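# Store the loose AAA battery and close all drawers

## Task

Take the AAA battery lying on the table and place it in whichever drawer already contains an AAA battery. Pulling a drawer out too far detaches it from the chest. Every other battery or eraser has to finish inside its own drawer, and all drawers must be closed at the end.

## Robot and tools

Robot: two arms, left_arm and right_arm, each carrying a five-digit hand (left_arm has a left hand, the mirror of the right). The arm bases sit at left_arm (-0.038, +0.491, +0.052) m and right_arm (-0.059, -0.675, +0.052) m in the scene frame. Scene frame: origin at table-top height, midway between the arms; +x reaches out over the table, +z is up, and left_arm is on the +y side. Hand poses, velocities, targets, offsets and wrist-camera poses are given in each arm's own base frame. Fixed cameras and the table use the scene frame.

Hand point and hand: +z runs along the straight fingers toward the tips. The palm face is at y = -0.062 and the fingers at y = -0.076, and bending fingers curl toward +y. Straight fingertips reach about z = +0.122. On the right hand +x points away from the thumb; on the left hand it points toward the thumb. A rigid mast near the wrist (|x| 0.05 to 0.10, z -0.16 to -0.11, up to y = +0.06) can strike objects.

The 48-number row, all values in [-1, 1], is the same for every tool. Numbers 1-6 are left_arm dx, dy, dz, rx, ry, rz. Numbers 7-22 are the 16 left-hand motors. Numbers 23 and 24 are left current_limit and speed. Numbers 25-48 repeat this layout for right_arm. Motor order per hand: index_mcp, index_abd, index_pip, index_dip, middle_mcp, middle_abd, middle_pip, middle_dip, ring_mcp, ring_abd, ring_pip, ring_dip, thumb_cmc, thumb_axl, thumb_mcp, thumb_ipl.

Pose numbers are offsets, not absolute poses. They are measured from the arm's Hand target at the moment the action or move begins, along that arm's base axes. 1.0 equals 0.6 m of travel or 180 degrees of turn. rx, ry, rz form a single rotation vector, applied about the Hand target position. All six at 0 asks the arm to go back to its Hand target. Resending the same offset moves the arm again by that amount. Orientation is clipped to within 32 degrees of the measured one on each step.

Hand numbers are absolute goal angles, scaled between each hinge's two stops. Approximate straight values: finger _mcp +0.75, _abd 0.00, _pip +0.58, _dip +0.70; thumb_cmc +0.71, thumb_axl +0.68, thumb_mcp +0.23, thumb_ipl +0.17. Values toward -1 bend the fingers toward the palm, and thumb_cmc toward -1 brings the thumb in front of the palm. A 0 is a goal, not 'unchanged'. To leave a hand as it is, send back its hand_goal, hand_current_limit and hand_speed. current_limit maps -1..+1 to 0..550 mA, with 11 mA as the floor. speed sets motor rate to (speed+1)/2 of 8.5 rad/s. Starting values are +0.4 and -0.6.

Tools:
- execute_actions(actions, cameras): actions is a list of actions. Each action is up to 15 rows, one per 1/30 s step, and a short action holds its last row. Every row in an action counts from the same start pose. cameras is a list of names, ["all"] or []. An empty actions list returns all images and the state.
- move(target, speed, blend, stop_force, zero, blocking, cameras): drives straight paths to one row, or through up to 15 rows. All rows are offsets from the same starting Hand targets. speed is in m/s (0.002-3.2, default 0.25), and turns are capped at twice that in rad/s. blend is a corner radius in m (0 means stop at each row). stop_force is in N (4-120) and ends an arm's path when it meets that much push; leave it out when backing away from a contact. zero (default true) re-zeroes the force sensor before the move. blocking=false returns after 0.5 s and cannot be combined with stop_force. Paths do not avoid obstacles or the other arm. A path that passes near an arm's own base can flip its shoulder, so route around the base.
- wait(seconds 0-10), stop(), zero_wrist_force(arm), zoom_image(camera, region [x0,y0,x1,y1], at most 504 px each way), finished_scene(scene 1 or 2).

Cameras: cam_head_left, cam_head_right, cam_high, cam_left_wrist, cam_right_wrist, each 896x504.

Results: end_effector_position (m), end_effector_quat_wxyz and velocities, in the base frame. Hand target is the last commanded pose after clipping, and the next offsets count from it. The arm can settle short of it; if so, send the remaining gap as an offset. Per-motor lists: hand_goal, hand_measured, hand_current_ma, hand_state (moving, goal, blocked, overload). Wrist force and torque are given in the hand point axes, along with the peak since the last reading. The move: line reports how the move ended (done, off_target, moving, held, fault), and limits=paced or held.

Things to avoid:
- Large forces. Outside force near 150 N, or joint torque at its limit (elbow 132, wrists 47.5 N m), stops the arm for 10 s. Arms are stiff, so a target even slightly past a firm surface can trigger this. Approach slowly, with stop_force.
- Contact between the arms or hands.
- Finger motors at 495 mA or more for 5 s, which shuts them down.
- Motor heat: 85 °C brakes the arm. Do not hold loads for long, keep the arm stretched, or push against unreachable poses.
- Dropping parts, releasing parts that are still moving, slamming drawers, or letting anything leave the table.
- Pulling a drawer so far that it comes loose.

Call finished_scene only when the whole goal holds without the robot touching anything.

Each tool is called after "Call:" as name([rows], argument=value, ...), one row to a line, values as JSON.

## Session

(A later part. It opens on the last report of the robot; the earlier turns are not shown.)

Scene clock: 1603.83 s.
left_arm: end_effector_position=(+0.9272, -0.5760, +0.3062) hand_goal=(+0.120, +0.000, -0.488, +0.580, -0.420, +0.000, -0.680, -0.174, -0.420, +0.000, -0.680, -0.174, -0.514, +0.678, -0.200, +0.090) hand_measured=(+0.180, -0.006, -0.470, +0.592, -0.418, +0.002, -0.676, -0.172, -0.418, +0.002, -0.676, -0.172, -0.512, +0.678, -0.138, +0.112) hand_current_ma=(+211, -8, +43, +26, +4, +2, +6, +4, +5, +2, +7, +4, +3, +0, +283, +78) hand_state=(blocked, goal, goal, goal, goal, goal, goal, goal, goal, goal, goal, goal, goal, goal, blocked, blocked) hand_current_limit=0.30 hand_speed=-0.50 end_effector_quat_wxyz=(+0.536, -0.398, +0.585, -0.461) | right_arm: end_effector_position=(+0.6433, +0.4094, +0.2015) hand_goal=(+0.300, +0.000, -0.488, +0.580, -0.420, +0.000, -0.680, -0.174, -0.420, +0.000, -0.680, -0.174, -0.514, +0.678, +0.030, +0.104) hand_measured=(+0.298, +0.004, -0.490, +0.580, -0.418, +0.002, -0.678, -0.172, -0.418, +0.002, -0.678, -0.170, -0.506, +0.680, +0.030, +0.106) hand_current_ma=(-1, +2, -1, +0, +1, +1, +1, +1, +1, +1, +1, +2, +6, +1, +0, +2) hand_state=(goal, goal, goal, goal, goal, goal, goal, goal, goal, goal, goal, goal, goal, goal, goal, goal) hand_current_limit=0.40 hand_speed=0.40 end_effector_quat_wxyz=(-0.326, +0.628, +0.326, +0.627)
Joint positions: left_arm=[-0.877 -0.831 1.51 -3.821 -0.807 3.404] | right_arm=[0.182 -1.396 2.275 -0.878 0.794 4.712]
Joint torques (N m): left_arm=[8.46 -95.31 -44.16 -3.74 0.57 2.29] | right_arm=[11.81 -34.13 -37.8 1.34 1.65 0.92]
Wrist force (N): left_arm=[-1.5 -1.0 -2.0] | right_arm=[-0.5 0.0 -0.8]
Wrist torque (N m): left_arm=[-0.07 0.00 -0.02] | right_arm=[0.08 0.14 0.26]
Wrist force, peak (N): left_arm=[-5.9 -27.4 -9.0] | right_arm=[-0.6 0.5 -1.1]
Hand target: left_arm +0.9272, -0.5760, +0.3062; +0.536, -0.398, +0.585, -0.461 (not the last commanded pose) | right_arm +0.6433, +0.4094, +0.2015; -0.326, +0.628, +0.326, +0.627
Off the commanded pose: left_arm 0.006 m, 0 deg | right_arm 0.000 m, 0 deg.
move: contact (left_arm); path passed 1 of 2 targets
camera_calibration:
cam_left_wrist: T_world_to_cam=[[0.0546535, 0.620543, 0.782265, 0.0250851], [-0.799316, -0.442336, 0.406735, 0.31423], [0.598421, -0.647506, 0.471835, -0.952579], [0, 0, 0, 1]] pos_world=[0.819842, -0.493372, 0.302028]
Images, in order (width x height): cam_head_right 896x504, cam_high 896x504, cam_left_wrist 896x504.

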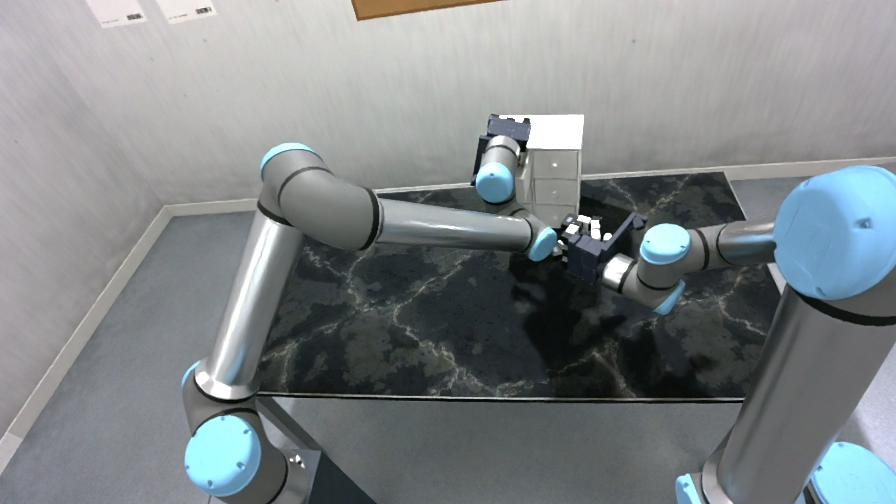

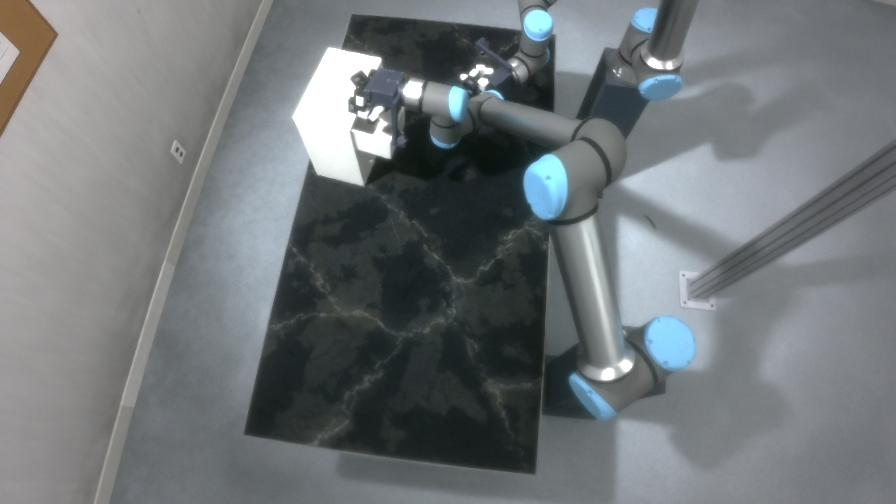

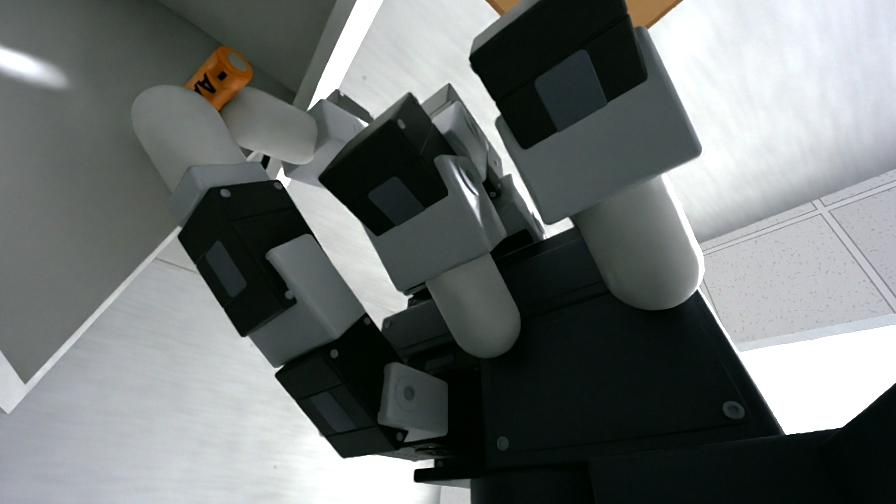

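Call:
move([
  [0,0,0.14,0,0,0,0.120,0,-0.488,0.580,-0.420,0,-0.680,-0.174,-0.420,0,-0.680,-0.174,-0.514,0.678,-0.200,0.090,0.3,-0.5,0,0,0,0,0,0,0.300,0,-0.488,0.580,-0.420,0,-0.680,-0.174,-0.420,0,-0.680,-0.174,-0.514,0.678,0.030,0.104,0.4,0.4],
  [0.0183,-0.021,0.14,0.0417,0.1279,0.0407,0.120,0,-0.488,0.580,-0.420,0,-0.680,-0.174,-0.95,0,-0.30,0.478,-0.514,0.678,-0.200,0.090,0.3,-0.5,0,0,0,0,0,0,0.300,0,-0.488,0.580,-0.420,0,-0.680,-0.174,-0.420,0,-0.680,-0.174,-0.514,0.678,0.030,0.104,0.4,0.4],
  [0.0183,-0.021,0.0825,0.0417,0.1279,0.0407,0.120,0,-0.488,0.580,-0.420,0,-0.680,-0.174,-0.95,0,-0.30,0.478,-0.514,0.678,-0.200,0.090,0.3,-0.5,0,0,0,0,0,0,0.300,0,-0.488,0.580,-0.420,0,-0.680,-0.174,-0.420,0,-0.680,-0.174,-0.514,0.678,0.030,0.104,0.4,0.4],
], speed=0.15, cameras=["cam_left_wrist", "cam_high"])

Call:
zoom_image(camera="cam_high", region=[300, 20, 480, 180])

Scene clock: 1699.83 s.
left_arm: end_effector_position=(+0.9382, -0.5885, +0.3556) hand_goal=(+0.120, +0.000, -0.488, +0.580, -0.420, +0.000, -0.680, -0.174, -0.950, +0.000, -0.300, +0.478, -0.514, +0.678, -0.200, +0.090) hand_measured=(+0.180, -0.004, -0.466, +0.592, -0.418, +0.002, -0.676, -0.172, -0.870, +0.030, -0.296, +0.476, -0.512, +0.678, -0.138, +0.112) hand_current_ma=(+207, -5, +53, +26, +4, +2, +6, +4, +302, +71, +8, -4, +4, +1, +278, +78) hand_state=(blocked, goal, blocked, goal, goal, goal, goal, goal, blocked, blocked, goal, goal, goal, goal, blocked, blocked) hand_current_limit=0.30 hand_speed=-0.50 end_effector_quat_wxyz=(+0.461, -0.482, +0.682, -0.299) | right_arm: end_effector_position=(+0.6433, +0.4094, +0.2015) hand_goal=(+0.300, +0.000, -0.488, +0.580, -0.420, +0.000, -0.680, -0.174, -0.420, +0.000, -0.680, -0.174, -0.514, +0.678, +0.030, +0.104) hand_measured=(+0.298, +0.004, -0.490, +0.580, -0.418, +0.002, -0.678, -0.172, -0.418, +0.002, -0.678, -0.170, -0.506, +0.680, +0.030, +0.106) hand_current_ma=(-1, +2, -1, +0, +1, +1, +1, +1, +1, +1, +1, +2, +6, +1, +0, +2) hand_state=(goal, goal, goal, goal, goal, goal, goal, goal, goal, goal, goal, goal, goal, goal, goal, goal) hand_current_limit=0.40 hand_speed=0.40 end_effector_quat_wxyz=(-0.326, +0.628, +0.326, +0.627)
Joint positions: left_arm=[-0.864 -0.943 1.379 -2.97 -0.764 3.056] | right_arm=[0.182 -1.396 2.275 -0.878 0.794 4.712]
Joint torques (N m): left_arm=[-12.11 -109.09 -53.54 -1.85 3.48 -0.34] | right_arm=[12.44 -34.34 -37.97 1.5 1.75 0.83]
Wrist force (N): left_arm=[-1.5 -0.3 -2.4] | right_arm=[-0.3 0.7 -0.6]
Wrist torque (N m): left_arm=[0.30 0.01 -0.25] | right_arm=[0.14 0.11 0.28]
Wrist force, peak (N): left_arm=[-2.0 -2.1 -2.3] | right_arm=[-0.5 0.3 -1.1]
Hand target: left_arm +0.9382, -0.5886, +0.3557; +0.461, -0.482, +0.682, -0.299 | right_arm +0.6433, +0.4094, +0.2015; -0.326, +0.628, +0.326, +0.627
Off the commanded pose: left_arm 0.000 m, 0 deg | right_arm 0.000 m, 0 deg.
move: done
camera_calibration:
cam_left_wrist: T_world_to_cam=[[0.299823, 0.539084, 0.78708, -0.285958], [-0.524548, -0.595969, 0.608005, -0.122441], [0.796841, -0.595155, 0.10409, -1.01519], [0, 0, 0, 1]] pos_world=[0.830455, -0.523011, 0.405188]
Images, in order (width x height): cam_high 896x504, cam_left_wrist 896x504.

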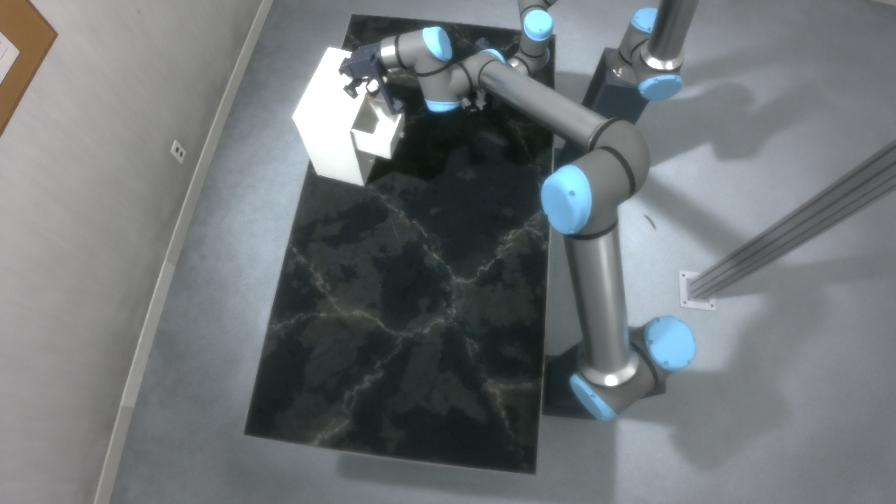

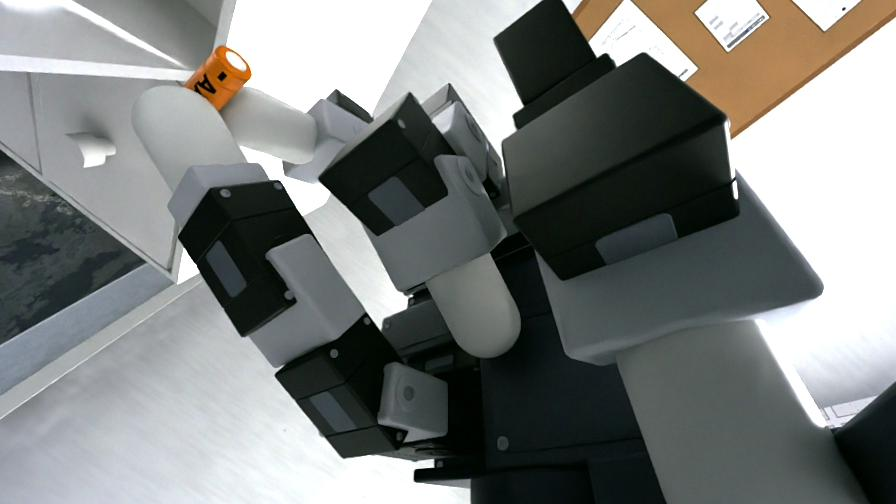

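Scaled by 2.800 from the camera's 896x504 image, which has a finer 1280x720 frame.

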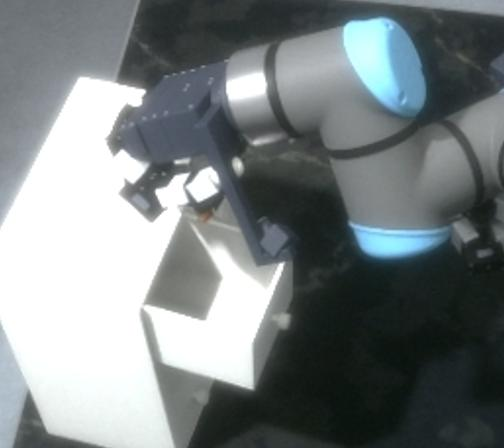

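Call:
zoom_image(camera="cam_left_wrist", region=[0, 0, 260, 200])

Scaled by 1.938 from the camera's 896x504 image, which has a finer 1280x720 frame.

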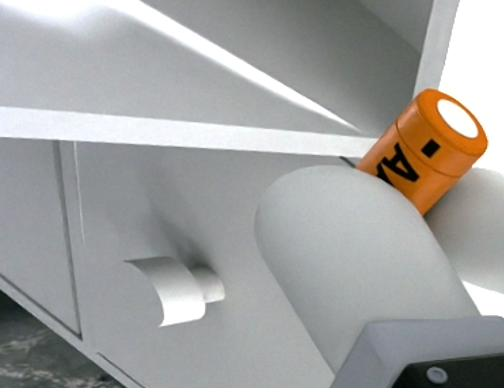

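Call:
move([
  [0.0033,0.031,0,0,0,0,0.120,0,-0.488,0.580,-0.420,0,-0.680,-0.174,-0.860,0,-0.30,0.478,-0.514,0.678,-0.200,0.090,0.3,-0.5,0,0,0,0,0,0,0.300,0,-0.488,0.580,-0.420,0,-0.680,-0.174,-0.420,0,-0.680,-0.174,-0.514,0.678,0.030,0.104,0.4,0.4],
  [0.0033,0.031,-0.125,0,0,0,0.120,0,-0.488,0.580,-0.420,0,-0.680,-0.174,-0.860,0,-0.30,0.478,-0.514,0.678,-0.200,0.090,0.3,-0.5,0,0,0,0,0,0,0.300,0,-0.488,0.580,-0.420,0,-0.680,-0.174,-0.420,0,-0.680,-0.174,-0.514,0.678,0.030,0.104,0.4,0.4],
], speed=0.05, stop_force=5, cameras=["cam_left_wrist"])

Call:
zoom_image(camera="cam_left_wrist", region=[0, 0, 260, 200])

Scene clock: 1731.47 s.
left_arm: end_effector_position=(+0.9402, -0.5699, +0.3171) hand_goal=(+0.120, +0.000, -0.488, +0.580, -0.420, +0.000, -0.680, -0.174, -0.860, +0.000, -0.300, +0.478, -0.514, +0.678, -0.200, +0.090) hand_measured=(+0.186, -0.006, -0.480, +0.592, -0.418, +0.002, -0.676, -0.172, -0.864, +0.030, -0.298, +0.476, -0.510, +0.678, -0.138, +0.112) hand_current_ma=(+239, -11, +14, +27, +4, +2, +6, +4, -6, +71, +2, -3, +5, +1, +276, +79) hand_state=(blocked, goal, goal, goal, goal, goal, goal, goal, goal, blocked, goal, goal, goal, goal, blocked, blocked) hand_current_limit=0.30 hand_speed=-0.50 end_effector_quat_wxyz=(+0.461, -0.482, +0.682, -0.299) | right_arm: end_effector_position=(+0.6433, +0.4094, +0.2015) hand_goal=(+0.300, +0.000, -0.488, +0.580, -0.420, +0.000, -0.680, -0.174, -0.420, +0.000, -0.680, -0.174, -0.514, +0.678, +0.030, +0.104) hand_measured=(+0.298, +0.004, -0.490, +0.580, -0.418, +0.002, -0.678, -0.172, -0.418, +0.002, -0.678, -0.170, -0.506, +0.680, +0.030, +0.106) hand_current_ma=(-1, +2, -1, +0, +1, +1, +1, +1, +1, +1, +1, +2, +6, +1, +0, +2) hand_state=(goal, goal, goal, goal, goal, goal, goal, goal, goal, goal, goal, goal, goal, goal, goal, goal) hand_current_limit=0.40 hand_speed=0.40 end_effector_quat_wxyz=(-0.326, +0.628, +0.326, +0.627)
Joint positions: left_arm=[-0.85 -0.928 1.43 -3.044 -0.776 3.068] | right_arm=[0.182 -1.396 2.275 -0.878 0.794 4.712]
Joint torques (N m): left_arm=[-4.09 -87.42 -48.62 -4.94 -2.24 -0.76] | right_arm=[13.65 -34.76 -37.43 1.28 1.57 0.8]
Wrist force (N): left_arm=[-2.1 -2.1 -4.9] | right_arm=[-0.3 0.3 -0.6]
Wrist torque (N m): left_arm=[0.64 -0.02 -0.34] | right_arm=[0.10 0.11 0.28]
Wrist force, peak (N): left_arm=[-5.3 -15.9 -7.9] | right_arm=[-0.1 0.2 -1.3]
Hand target: left_arm +0.9402, -0.5699, +0.3171; +0.461, -0.482, +0.682, -0.299 (not the last commanded pose) | right_arm +0.6433, +0.4094, +0.2015; -0.326, +0.628, +0.326, +0.627
Off the commanded pose: left_arm 0.036 m, 0 deg | right_arm 0.000 m, 0 deg.
move: contact (left_arm); path passed 1 of 2 targets
camera_calibration:
cam_left_wrist: T_world_to_cam=[[0.299739, 0.539069, 0.787122, -0.266205], [-0.524526, -0.596046, 0.607949, -0.0869882], [0.796887, -0.595092, 0.104098, -1.00163], [0, 0, 0, 1]] pos_world=[0.832354, -0.504411, 0.366688]
Images, in order (width x height): cam_left_wrist 896x504.

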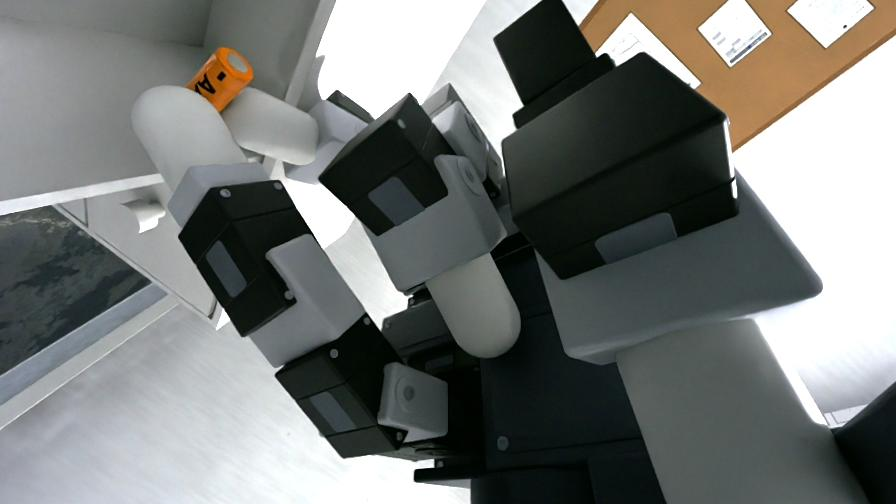

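Scaled by 1.938 from the camera's 896x504 image, which has a finer 1280x720 frame.

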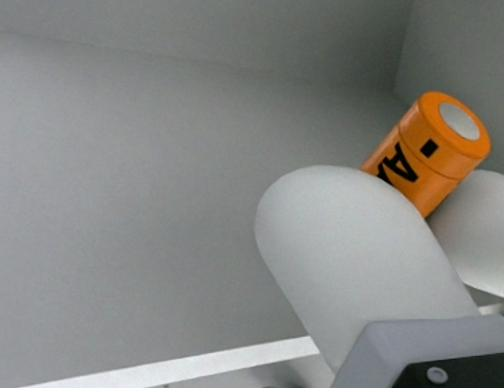

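Call:
move([
  [0,0,0.09,0,0,0,0.120,0,-0.488,0.580,-0.420,0,-0.680,-0.174,-0.860,0,-0.30,0.478,-0.514,0.678,-0.200,0.090,0.3,-0.5,0,0,0,0,0,0,0.300,0,-0.488,0.580,-0.420,0,-0.680,-0.174,-0.420,0,-0.680,-0.174,-0.514,0.678,0.030,0.104,0.4,0.4],
  [-0.0527,0.0372,0.0717,-0.0350,-0.0648,-0.0211,0.120,0,-0.488,0.580,-0.420,0,-0.680,-0.174,-0.860,0,-0.30,0.478,-0.514,0.678,-0.200,0.090,0.3,-0.5,0,0,0,0,0,0,0.300,0,-0.488,0.580,-0.420,0,-0.680,-0.174,-0.420,0,-0.680,-0.174,-0.514,0.678,0.030,0.104,0.4,0.4],
], speed=0.15, cameras=["cam_left_wrist", "cam_high"])

Call:
zoom_image(camera="cam_high", region=[300, 20, 480, 180])

Call:
zoom_image(camera="cam_left_wrist", region=[0, 0, 400, 350])

Scene clock: 1818.90 s.
left_arm: end_effector_position=(+0.9085, -0.5477, +0.3602) hand_goal=(+0.120, +0.000, -0.488, +0.580, -0.420, +0.000, -0.680, -0.174, -0.860, +0.000, -0.300, +0.478, -0.514, +0.678, -0.200, +0.090) hand_measured=(+0.184, -0.004, -0.468, +0.592, -0.418, +0.002, -0.676, -0.172, -0.864, +0.030, -0.298, +0.476, -0.510, +0.678, -0.142, +0.112) hand_current_ma=(+226, -5, +51, +27, +4, +2, +6, +4, -6, +71, +2, -3, +5, +1, +259, +79) hand_state=(blocked, goal, blocked, goal, goal, goal, goal, goal, goal, blocked, goal, goal, goal, goal, blocked, blocked) hand_current_limit=0.30 hand_speed=-0.50 end_effector_quat_wxyz=(+0.491, -0.451, +0.630, -0.398) | right_arm: end_effector_position=(+0.6433, +0.4094, +0.2015) hand_goal=(+0.300, +0.000, -0.488, +0.580, -0.420, +0.000, -0.680, -0.174, -0.420, +0.000, -0.680, -0.174, -0.514, +0.678, +0.030, +0.104) hand_measured=(+0.298, +0.004, -0.490, +0.580, -0.418, +0.002, -0.678, -0.172, -0.418, +0.002, -0.678, -0.170, -0.506, +0.680, +0.030, +0.106) hand_current_ma=(-1, +2, -1, +0, +1, +1, +1, +1, +1, +1, +1, +2, +6, +1, +0, +2) hand_state=(goal, goal, goal, goal, goal, goal, goal, goal, goal, goal, goal, goal, goal, goal, goal, goal) hand_current_limit=0.40 hand_speed=0.40 end_effector_quat_wxyz=(-0.326, +0.628, +0.326, +0.627)
Joint positions: left_arm=[-0.865 -0.987 1.562 -3.43 -0.787 3.204] | right_arm=[0.182 -1.396 2.275 -0.878 0.794 4.712]
Joint torques (N m): left_arm=[6.59 -82.14 -40.22 -5.14 2.88 -3.62] | right_arm=[12.27 -34.81 -37.24 1.52 1.42 0.63]
Wrist force (N): left_arm=[-1.5 0.0 -2.9] | right_arm=[-0.4 0.4 -0.9]
Wrist torque (N m): left_arm=[0.30 0.00 -0.03] | right_arm=[0.15 0.13 0.27]
Wrist force, peak (N): left_arm=[-2.4 -2.1 -5.4] | right_arm=[-0.4 0.3 -1.2]
Hand target: left_arm +0.9086, -0.5476, +0.3601; +0.491, -0.451, +0.630, -0.398 | right_arm +0.6433, +0.4094, +0.2015; -0.326, +0.628, +0.326, +0.627
Off the commanded pose: left_arm 0.000 m, 0 deg | right_arm 0.000 m, 0 deg.
move: done
camera_calibration:
cam_left_wrist: T_world_to_cam=[[0.178684, 0.609191, 0.77263, -0.149089], [-0.678754, -0.492171, 0.545033, 0.103193], [0.712295, -0.621815, 0.325548, -0.985249], [0, 0, 0, 1]] pos_world=[0.798471, -0.471031, 0.379693]
Images, in order (width x height): cam_high 896x504, cam_left_wrist 896x504.

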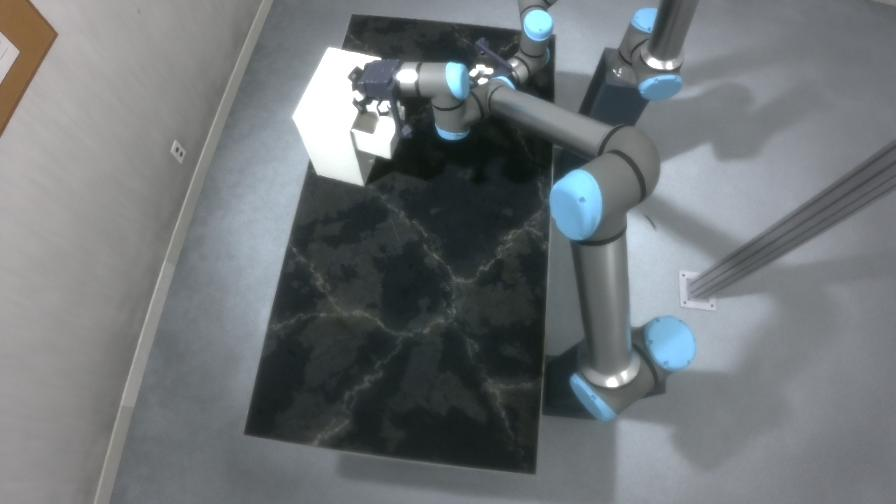

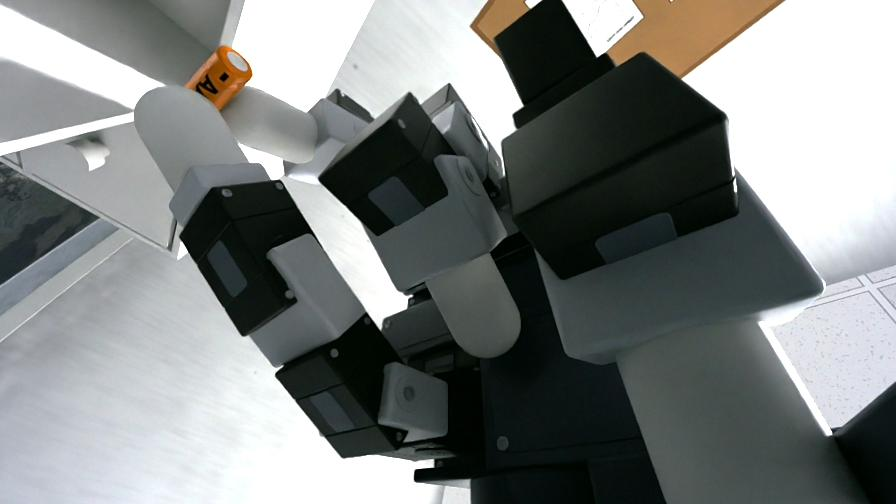

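Scaled by 2.800 from the camera's 896x504 image, which has a finer 1280x720 frame.

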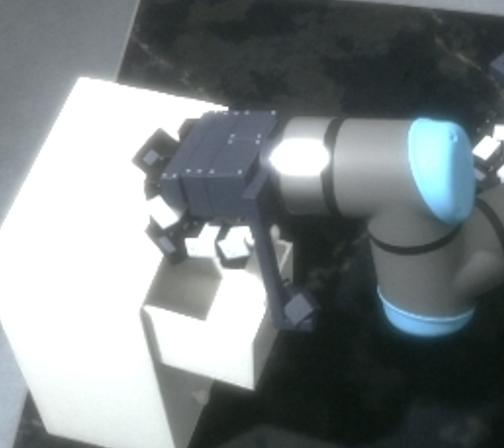

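Scaled by 1.260 from the camera's 896x504 image, which has a finer 1280x720 frame.

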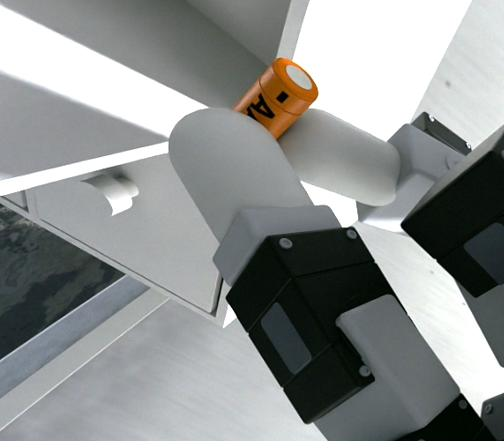

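Call:
move(target=[0,0,-0.155,0,0,0,0.120,0,-0.488,0.580,-0.420,0,-0.680,-0.174,-0.860,0,-0.30,0.478,-0.514,0.678,-0.200,0.090,0.3,-0.5,0,0,0,0,0,0,0.300,0,-0.488,0.580,-0.420,0,-0.680,-0.174,-0.420,0,-0.680,-0.174,-0.514,0.678,0.030,0.104,0.4,0.4], speed=0.04, stop_force=5, cameras=["cam_left_wrist", "cam_high"])

Call:
zoom_image(camera="cam_left_wrist", region=[0, 0, 400, 350])

Scene clock: 1838.53 s.
left_arm: end_effector_position=(+0.9086, -0.5476, +0.2671) hand_goal=(+0.120, +0.000, -0.488, +0.580, -0.420, +0.000, -0.680, -0.174, -0.860, +0.000, -0.300, +0.478, -0.514, +0.678, -0.200, +0.090) hand_measured=(+0.184, -0.004, -0.468, +0.592, -0.418, +0.002, -0.676, -0.172, -0.864, +0.030, -0.298, +0.476, -0.510, +0.678, -0.142, +0.112) hand_current_ma=(+226, -5, +51, +27, +4, +2, +6, +4, -6, +71, +2, -3, +5, +1, +259, +79) hand_state=(blocked, goal, blocked, goal, goal, goal, goal, goal, goal, blocked, goal, goal, goal, goal, blocked, blocked) hand_current_limit=0.30 hand_speed=-0.50 end_effector_quat_wxyz=(+0.491, -0.451, +0.630, -0.398) | right_arm: end_effector_position=(+0.6433, +0.4094, +0.2015) hand_goal=(+0.300, +0.000, -0.488, +0.580, -0.420, +0.000, -0.680, -0.174, -0.420, +0.000, -0.680, -0.174, -0.514, +0.678, +0.030, +0.104) hand_measured=(+0.298, +0.004, -0.490, +0.580, -0.418, +0.002, -0.678, -0.172, -0.418, +0.002, -0.678, -0.170, -0.506, +0.680, +0.030, +0.106) hand_current_ma=(-1, +2, -1, +0, +1, +1, +1, +1, +1, +1, +1, +2, +6, +1, +0, +2) hand_state=(goal, goal, goal, goal, goal, goal, goal, goal, goal, goal, goal, goal, goal, goal, goal, goal) hand_current_limit=0.40 hand_speed=0.40 end_effector_quat_wxyz=(-0.326, +0.628, +0.326, +0.627)
Joint positions: left_arm=[-0.865 -0.896 1.603 -3.562 -0.787 3.204] | right_arm=[0.182 -1.396 2.275 -0.878 0.794 4.712]
Joint torques (N m): left_arm=[6.12 -105.26 -44.54 -1.03 2.44 1.69] | right_arm=[11.88 -34.6 -37.68 1.49 1.36 0.56]
Wrist force (N): left_arm=[-1.5 0.9 -3.1] | right_arm=[-0.4 0.1 -0.6]
Wrist torque (N m): left_arm=[0.40 -0.01 -0.06] | right_arm=[0.07 0.12 0.27]
Wrist force, peak (N): left_arm=[-1.8 0.5 -3.8] | right_arm=[-0.4 0.1 -1.3]
Hand target: left_arm +0.9086, -0.5476, +0.2671; +0.491, -0.451, +0.630, -0.398 | right_arm +0.6433, +0.4094, +0.2015; -0.326, +0.628, +0.326, +0.627
Off the commanded pose: left_arm 0.000 m, 0 deg | right_arm 0.000 m, 0 deg.
move: done
camera_calibration:
cam_left_wrist: T_world_to_cam=[[0.178448, 0.609356, 0.772555, -0.0768699], [-0.678721, -0.492229, 0.545022, 0.153884], [0.712387, -0.621607, 0.325745, -0.954971], [0, 0, 0, 1]] pos_world=[0.79847, -0.47103, 0.286593]
Images, in order (width x height): cam_high 896x504, cam_left_wrist 896x504.

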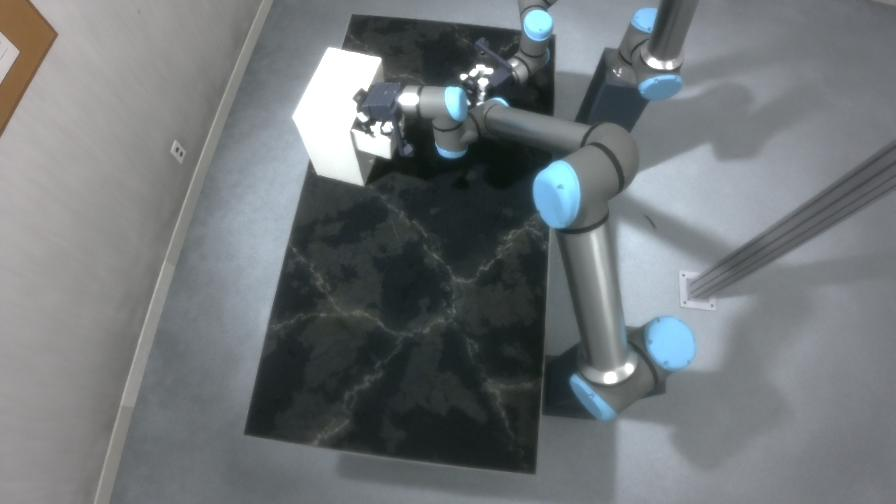

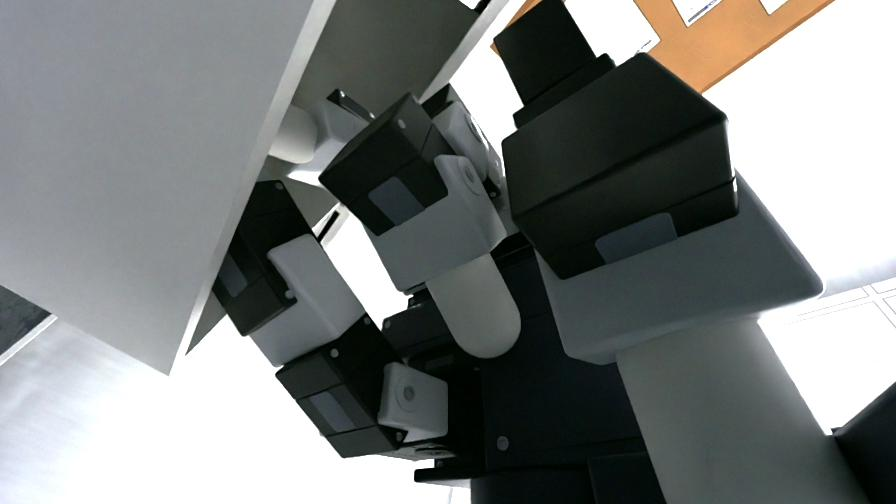

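Scaled by 1.260 from the camera's 896x504 image, which has a finer 1280x720 frame.

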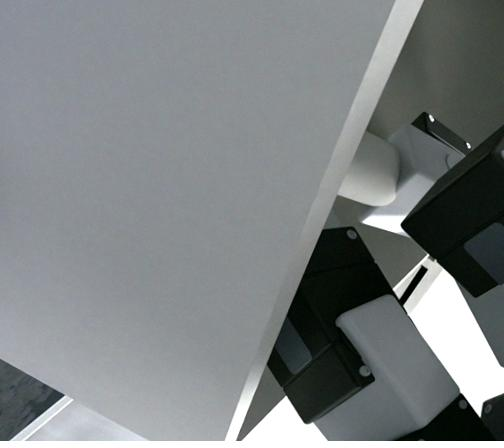

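Call:
move([
  [0.013,-0.0015,0,0,0,0,0.120,0,-0.488,0.580,-0.420,0,-0.680,-0.174,-0.860,0,-0.30,0.478,-0.514,0.678,-0.200,0.090,0.3,-0.5,0,0,0,0,0,0,0.300,0,-0.488,0.580,-0.420,0,-0.680,-0.174,-0.420,0,-0.680,-0.174,-0.514,0.678,0.030,0.104,0.4,0.4],
  [0.013,-0.0015,-0.05,0,0,0,0.120,0,-0.488,0.580,-0.420,0,-0.680,-0.174,-0.860,0,-0.30,0.478,-0.514,0.678,-0.200,0.090,0.3,-0.5,0,0,0,0,0,0,0.300,0,-0.488,0.580,-0.420,0,-0.680,-0.174,-0.420,0,-0.680,-0.174,-0.514,0.678,0.030,0.104,0.4,0.4],
], speed=0.02, stop_force=4, cameras=["cam_high"])

Call:
zoom_image(camera="cam_high", region=[300, 20, 480, 180])

Scene clock: 1891.50 s.
left_arm: end_effector_position=(+0.9135, -0.5482, +0.2672) hand_goal=(+0.120, +0.000, -0.488, +0.580, -0.420, +0.000, -0.680, -0.174, -0.860, +0.000, -0.300, +0.478, -0.514, +0.678, -0.200, +0.090) hand_measured=(+0.172, +0.004, -0.458, +0.598, -0.418, +0.002, -0.676, -0.172, -0.864, +0.030, -0.298, +0.476, -0.510, +0.680, -0.142, +0.118) hand_current_ma=(+171, +6, +82, +41, +4, +2, +6, +4, -6, +71, +2, -3, +6, +2, +259, +104) hand_state=(blocked, goal, blocked, goal, goal, goal, goal, goal, goal, blocked, goal, goal, goal, goal, blocked, blocked) hand_current_limit=0.30 hand_speed=-0.50 end_effector_quat_wxyz=(+0.491, -0.451, +0.630, -0.399) | right_arm: end_effector_position=(+0.6433, +0.4094, +0.2015) hand_goal=(+0.300, +0.000, -0.488, +0.580, -0.420, +0.000, -0.680, -0.174, -0.420, +0.000, -0.680, -0.174, -0.514, +0.678, +0.030, +0.104) hand_measured=(+0.298, +0.004, -0.490, +0.580, -0.418, +0.002, -0.678, -0.172, -0.418, +0.002, -0.678, -0.170, -0.506, +0.680, +0.030, +0.106) hand_current_ma=(-1, +2, -1, +0, +1, +1, +1, +1, +1, +1, +1, +2, +6, +1, +0, +2) hand_state=(goal, goal, goal, goal, goal, goal, goal, goal, goal, goal, goal, goal, goal, goal, goal, goal) hand_current_limit=0.40 hand_speed=0.40 end_effector_quat_wxyz=(-0.326, +0.628, +0.326, +0.627)
Joint positions: left_arm=[-0.861 -0.89 1.592 -3.558 -0.791 3.206] | right_arm=[0.182 -1.396 2.275 -0.878 0.794 4.712]
Joint torques (N m): left_arm=[-8.65 -93.75 -36.98 -3.94 2.66 -3.46] | right_arm=[12.63 -35.82 -37.68 1.46 1.56 0.79]
Wrist force (N): left_arm=[-2.0 -2.2 -5.9] | right_arm=[-0.4 0.2 -0.6]
Wrist torque (N m): left_arm=[0.52 0.06 -0.30] | right_arm=[0.09 0.13 0.27]
Wrist force, peak (N): left_arm=[-3.7 -3.1 -10.9] | right_arm=[-0.5 0.1 -1.3]
Hand target: left_arm +0.9135, -0.5482, +0.2672; +0.491, -0.451, +0.630, -0.399 (not the last commanded pose) | right_arm +0.6433, +0.4094, +0.2015; -0.326, +0.628, +0.326, +0.627
Off the commanded pose: left_arm 0.030 m, 0 deg | right_arm 0.000 m, 0 deg.
move: contact (left_arm); path passed 0 of 2 targets
Images, in order (width x height): cam_high 896x504.

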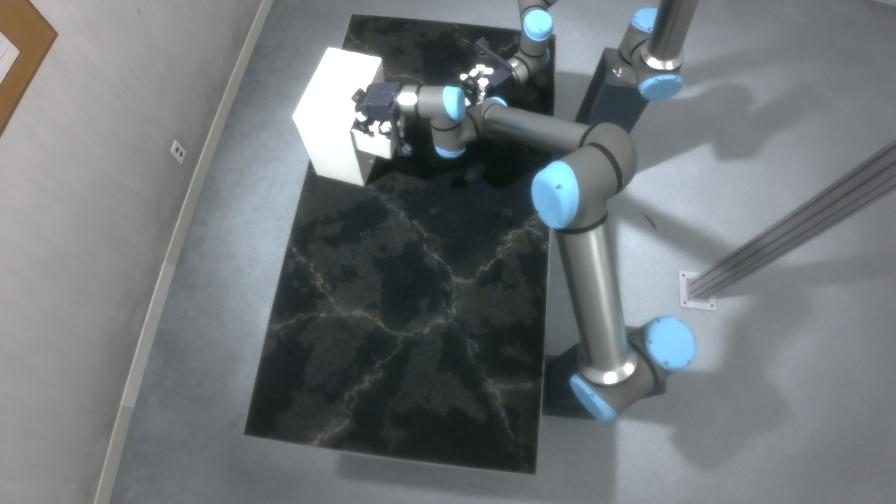

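Scaled by 2.800 from the camera's 896x504 image, which has a finer 1280x720 frame.

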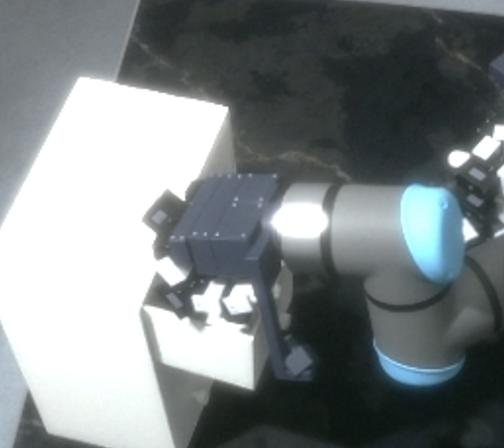

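Call:
move([
  [-0.010,0.001,0,0,0,0,0.120,0,-0.488,0.580,-0.420,0,-0.680,-0.174,-0.860,0,-0.30,0.478,-0.514,0.678,-0.200,0.090,0.3,-0.5,0,0,0,0,0,0,0.300,0,-0.488,0.580,-0.420,0,-0.680,-0.174,-0.420,0,-0.680,-0.174,-0.514,0.678,0.030,0.104,0.4,0.4],
  [-0.010,0.001,-0.042,0,0,0,0.120,0,-0.488,0.580,-0.420,0,-0.680,-0.174,-0.860,0,-0.30,0.478,-0.514,0.678,-0.200,0.090,0.3,-0.5,0,0,0,0,0,0,0.300,0,-0.488,0.580,-0.420,0,-0.680,-0.174,-0.420,0,-0.680,-0.174,-0.514,0.678,0.030,0.104,0.4,0.4],
], speed=0.02, stop_force=5, cameras=["cam_left_wrist"])

Scene clock: 1902.13 s.
left_arm: end_effector_position=(+0.9075, -0.5477, +0.2612) hand_goal=(+0.120, +0.000, -0.488, +0.580, -0.420, +0.000, -0.680, -0.174, -0.860, +0.000, -0.300, +0.478, -0.514, +0.678, -0.200, +0.090) hand_measured=(+0.180, +0.002, -0.458, +0.598, -0.418, +0.002, -0.676, -0.172, -0.864, +0.030, -0.298, +0.476, -0.510, +0.680, -0.146, +0.118) hand_current_ma=(+206, +2, +82, +41, +4, +2, +6, +4, -6, +71, +2, -3, +6, +2, +231, +104) hand_state=(blocked, goal, blocked, goal, goal, goal, goal, goal, goal, blocked, goal, goal, goal, goal, blocked, blocked) hand_current_limit=0.30 hand_speed=-0.50 end_effector_quat_wxyz=(+0.491, -0.451, +0.630, -0.399) | right_arm: end_effector_position=(+0.6433, +0.4094, +0.2015) hand_goal=(+0.300, +0.000, -0.488, +0.580, -0.420, +0.000, -0.680, -0.174, -0.420, +0.000, -0.680, -0.174, -0.514, +0.678, +0.030, +0.104) hand_measured=(+0.298, +0.004, -0.490, +0.580, -0.418, +0.002, -0.678, -0.172, -0.418, +0.002, -0.678, -0.170, -0.506, +0.680, +0.030, +0.106) hand_current_ma=(-1, +2, -1, +0, +1, +1, +1, +1, +1, +1, +1, +2, +6, +1, +0, +2) hand_state=(goal, goal, goal, goal, goal, goal, goal, goal, goal, goal, goal, goal, goal, goal, goal, goal) hand_current_limit=0.40 hand_speed=0.40 end_effector_quat_wxyz=(-0.326, +0.628, +0.326, +0.627)
Joint positions: left_arm=[-0.866 -0.89 1.606 -3.571 -0.786 3.204] | right_arm=[0.182 -1.396 2.275 -0.878 0.794 4.712]
Joint torques (N m): left_arm=[-2.46 -84.19 -42.33 0.04 0.95 -1.94] | right_arm=[12.26 -34.83 -37.76 1.51 1.36 0.56]
Wrist force (N): left_arm=[-3.8 -5.1 -9.6] | right_arm=[-0.3 0.2 -1.1]
Wrist torque (N m): left_arm=[0.77 0.06 -0.28] | right_arm=[0.13 0.13 0.27]
Wrist force, peak (N): left_arm=[-5.9 -10.0 -13.0] | right_arm=[-0.4 0.4 -1.2]
Hand target: left_arm +0.9075, -0.5477, +0.2612; +0.491, -0.451, +0.630, -0.399 (not the last commanded pose) | right_arm +0.6433, +0.4094, +0.2015; -0.326, +0.628, +0.326, +0.627
Off the commanded pose: left_arm 0.019 m, 0 deg | right_arm 0.000 m, 0 deg.
move: contact (left_arm); path passed 1 of 2 targets
camera_calibration:
cam_left_wrist: T_world_to_cam=[[0.178285, 0.60955, 0.77244, -0.0718626], [-0.678842, -0.492087, 0.544999, 0.156523], [0.712312, -0.62153, 0.326056, -0.952257], [0, 0, 0, 1]] pos_world=[0.79737, -0.471029, 0.280694]
Images, in order (width x height): cam_left_wrist 896x504.

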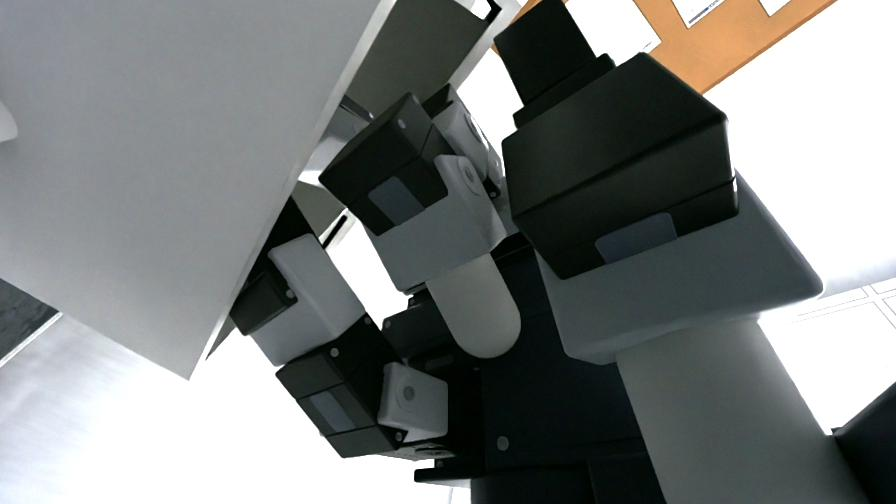

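Call:
move([
  [-0.006,0,0.004,0,0,0,0.120,0,-0.488,0.580,-0.420,0,-0.680,-0.174,-0.860,0,-0.30,0.478,-0.514,0.678,-0.200,0.090,0.3,-0.5,0,0,0,0,0,0,0.300,0,-0.488,0.580,-0.420,0,-0.680,-0.174,-0.420,0,-0.680,-0.174,-0.514,0.678,0.030,0.104,0.4,0.4],
  [-0.006,0,0.004,0,0,0,0.225,0,-0.488,0.580,-0.420,0,-0.680,-0.174,-0.860,0,-0.30,0.478,-0.514,0.678,-0.050,0.100,0.3,-0.5,0,0,0,0,0,0,0.300,0,-0.488,0.580,-0.420,0,-0.680,-0.174,-0.420,0,-0.680,-0.174,-0.514,0.678,0.030,0.104,0.4,0.4],
  [-0.006,0,0.20,0,0,0,0.225,0,-0.488,0.580,-0.420,0,-0.680,-0.174,-0.860,0,-0.30,0.478,-0.514,0.678,-0.050,0.100,0.3,-0.5,0,0,0,0,0,0,0.300,0,-0.488,0.580,-0.420,0,-0.680,-0.174,-0.420,0,-0.680,-0.174,-0.514,0.678,0.030,0.104,0.4,0.4],
], speed=0.06, cameras=["cam_left_wrist", "cam_high"])

Call:
zoom_image(camera="cam_left_wrist", region=[0, 0, 400, 350])

Scene clock: 1994.50 s.
left_arm: end_effector_position=(+0.9039, -0.5477, +0.3815) hand_goal=(+0.226, +0.000, -0.488, +0.580, -0.420, +0.000, -0.680, -0.174, -0.860, +0.000, -0.300, +0.478, -0.514, +0.678, -0.050, +0.100) hand_measured=(+0.218, +0.002, -0.482, +0.584, -0.418, +0.002, -0.676, -0.172, -0.864, +0.030, -0.298, +0.476, -0.510, +0.676, -0.050, +0.100) hand_current_ma=(-15, +2, +9, +6, +4, +2, +6, +4, -6, +71, +2, -3, +6, -3, -2, -2) hand_state=(goal, goal, goal, goal, goal, goal, goal, goal, goal, blocked, goal, goal, goal, goal, goal, goal) hand_current_limit=0.30 hand_speed=-0.50 end_effector_quat_wxyz=(+0.491, -0.451, +0.630, -0.399) end_effector_velocity=(-0.001, -0.001, -0.003) end_effector_angular_velocity=(-0.001, +0.000, -0.002) | right_arm: end_effector_position=(+0.6433, +0.4094, +0.2015) hand_goal=(+0.300, +0.000, -0.488, +0.580, -0.420, +0.000, -0.680, -0.174, -0.420, +0.000, -0.680, -0.174, -0.514, +0.678, +0.030, +0.104) hand_measured=(+0.298, +0.004, -0.490, +0.580, -0.418, +0.002, -0.678, -0.172, -0.418, +0.002, -0.678, -0.170, -0.506, +0.680, +0.030, +0.106) hand_current_ma=(-1, +2, -1, +0, +1, +1, +1, +1, +1, +1, +1, +2, +6, +1, +0, +2) hand_state=(goal, goal, goal, goal, goal, goal, goal, goal, goal, goal, goal, goal, goal, goal, goal, goal) hand_current_limit=0.40 hand_speed=0.40 end_effector_quat_wxyz=(-0.326, +0.628, +0.326, +0.627)
Joint positions: left_arm=[-0.869 -1.01 1.558 -3.402 -0.783 3.202] | right_arm=[0.182 -1.396 2.275 -0.878 0.794 4.712]
Joint velocities: left_arm=[-0.001 0.003 0.003 -0.006 -0.001 0] | right_arm=[within noise]
Joint torques (N m): left_arm=[7.55 -83.41 -33.56 -5.4 -2.63 0.87] | right_arm=[12.12 -35.97 -37.07 1.54 1.34 0.49]
Wrist force (N): left_arm=[-1.4 0.2 -3.3] | right_arm=[-0.5 0.0 -0.7]
Wrist torque (N m): left_arm=[0.35 -0.03 0.00] | right_arm=[0.08 0.15 0.25]
Wrist force, peak (N): left_arm=[-4.5 -5.3 -10.2] | right_arm=[-0.5 0.5 -1.2]
Hand target: left_arm +0.9039, -0.5477, +0.3812; +0.491, -0.451, +0.630, -0.399 | right_arm +0.6433, +0.4094, +0.2015; -0.326, +0.628, +0.326, +0.627
Off the commanded pose: left_arm 0.000 m, 0 deg | right_arm 0.000 m, 0 deg.
move: done
camera_calibration:
cam_left_wrist: T_world_to_cam=[[0.178272, 0.60954, 0.772451, -0.164066], [-0.678846, -0.492099, 0.544984, 0.0885736], [0.712312, -0.62153, 0.326056, -0.988884], [0, 0, 0, 1]] pos_world=[0.79377, -0.471029, 0.400894]
Images, in order (width x height): cam_high 896x504, cam_left_wrist 896x504.

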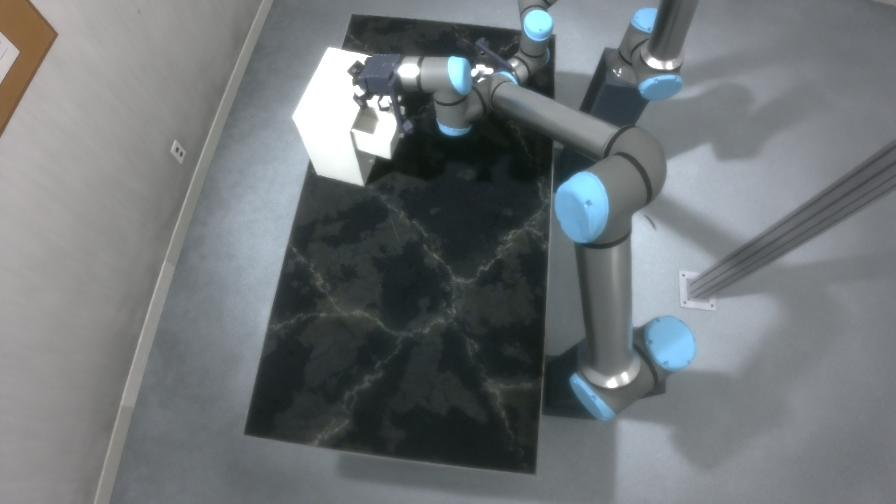

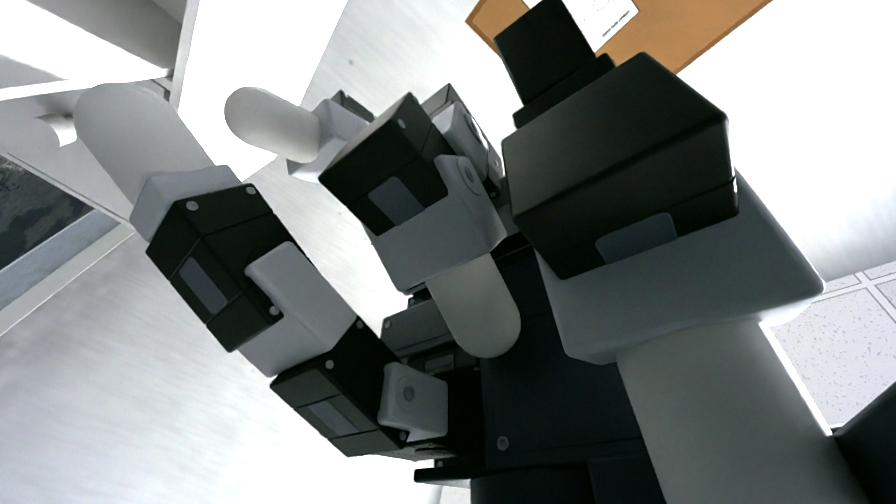

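Scaled by 1.260 from the camera's 896x504 image, which has a finer 1280x720 frame.

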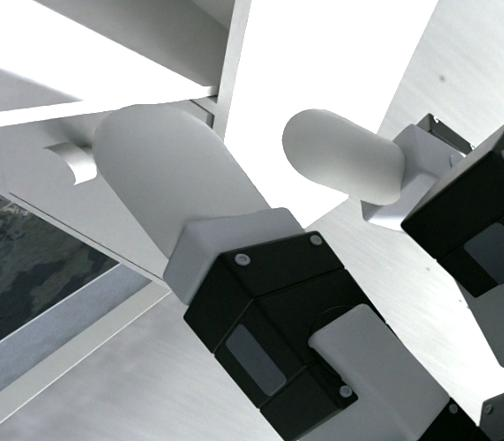

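Call:
move([
  [-0.0368,0.1103,0.2732,0,0,0,0.225,0,-0.488,0.580,-0.420,0,-0.680,-0.174,-0.860,0,-0.30,0.478,-0.514,0.678,-0.050,0.100,0.3,-0.5,0,0,0,0,0,0,0.300,0,-0.488,0.580,-0.420,0,-0.680,-0.174,-0.420,0,-0.680,-0.174,-0.514,0.678,0.030,0.104,0.4,0.4],
  [-0.0368,0.1103,0.2732,0.3152,-0.1025,-0.229,0.225,0,-0.488,0.580,-0.420,0,-0.680,-0.174,-0.860,0,-0.30,0.478,-0.514,0.678,-0.050,0.100,0.3,-0.5,0,0,0,0,0,0,0.300,0,-0.488,0.580,-0.420,0,-0.680,-0.174,-0.420,0,-0.680,-0.174,-0.514,0.678,0.030,0.104,0.4,0.4],
], speed=0.3, cameras=["cam_left_wrist"])

Call:
zoom_image(camera="cam_left_wrist", region=[0, 140, 400, 400])

Scene clock: 2010.00 s.
left_arm: end_effector_position=(+0.8818, -0.4814, +0.5452) hand_goal=(+0.226, +0.000, -0.488, +0.580, -0.420, +0.000, -0.680, -0.174, -0.860, +0.000, -0.300, +0.478, -0.514, +0.678, -0.050, +0.100) hand_measured=(+0.224, +0.002, -0.484, +0.584, -0.418, +0.002, -0.676, -0.172, -0.864, +0.030, -0.298, +0.476, -0.510, +0.678, -0.050, +0.100) hand_current_ma=(-4, +2, +8, +6, +4, +2, +6, +4, -6, +71, +2, -3, +9, +0, -1, -2) hand_state=(goal, goal, goal, goal, goal, goal, goal, goal, goal, blocked, goal, goal, goal, goal, goal, goal) hand_current_limit=0.30 hand_speed=-0.50 end_effector_quat_wxyz=(+0.565, +0.135, +0.770, -0.263) | right_arm: end_effector_position=(+0.6433, +0.4094, +0.2015) hand_goal=(+0.300, +0.000, -0.488, +0.580, -0.420, +0.000, -0.680, -0.174, -0.420, +0.000, -0.680, -0.174, -0.514, +0.678, +0.030, +0.104) hand_measured=(+0.298, +0.004, -0.490, +0.580, -0.418, +0.002, -0.678, -0.172, -0.418, +0.002, -0.678, -0.170, -0.506, +0.680, +0.030, +0.106) hand_current_ma=(-1, +2, -1, +0, +1, +1, +1, +1, +1, +1, +1, +2, +6, +1, +0, +2) hand_state=(goal, goal, goal, goal, goal, goal, goal, goal, goal, goal, goal, goal, goal, goal, goal, goal) hand_current_limit=0.40 hand_speed=0.40 end_effector_quat_wxyz=(-0.326, +0.628, +0.326, +0.627)
Joint positions: left_arm=[-0.794 -1.238 1.659 -3.335 -1.39 4.409] | right_arm=[0.182 -1.396 2.275 -0.878 0.794 4.712]
Joint torques (N m): left_arm=[-11.87 -67.17 -53.27 -5.04 -0.16 2.06] | right_arm=[12.9 -35.38 -37.24 1.26 1.23 0.45]
Wrist force (N): left_arm=[-1.4 0.8 -2.6] | right_arm=[-0.3 0.4 -0.8]
Wrist torque (N m): left_arm=[0.26 -0.12 -0.31] | right_arm=[0.13 0.11 0.27]
Wrist force, peak (N): left_arm=[-3.2 -2.6 -4.1] | right_arm=[-0.5 0.3 -1.4]
Hand target: left_arm +0.8818, -0.4815, +0.5451; +0.566, +0.135, +0.770, -0.263 | right_arm +0.6433, +0.4094, +0.2015; -0.326, +0.628, +0.326, +0.627
Off the commanded pose: left_arm 0.000 m, 0 deg | right_arm 0.000 m, 0 deg.
move: done
camera_calibration:
cam_left_wrist: T_world_to_cam=[[-0.0520501, -0.408911, 0.911089, -0.689677], [-0.994741, -0.0593611, -0.0834712, 0.84646], [0.0882155, -0.910642, -0.40367, -0.176339], [0, 0, 0, 1]] pos_world=[0.821667, -0.392351, 0.627829]
Images, in order (width x height): cam_left_wrist 896x504.

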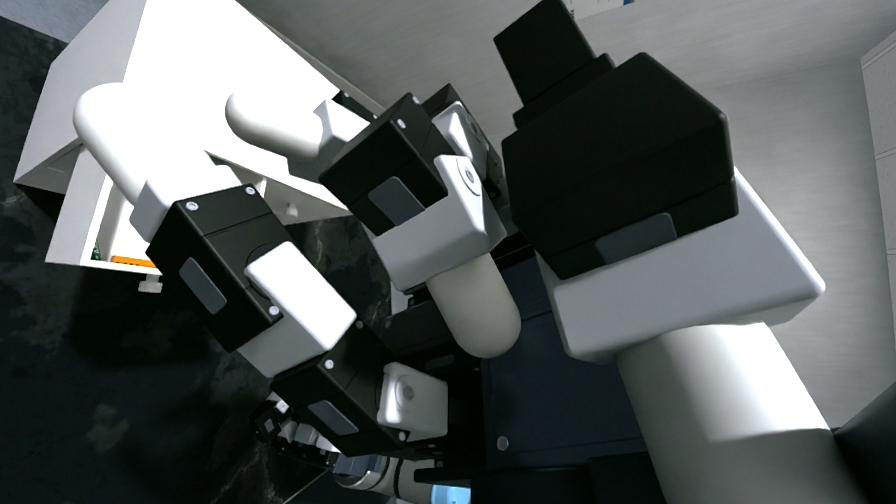

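Scaled by 1.260 from the camera's 896x504 image, which has a finer 1280x720 frame.

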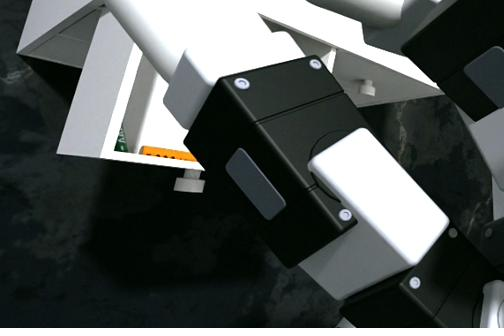

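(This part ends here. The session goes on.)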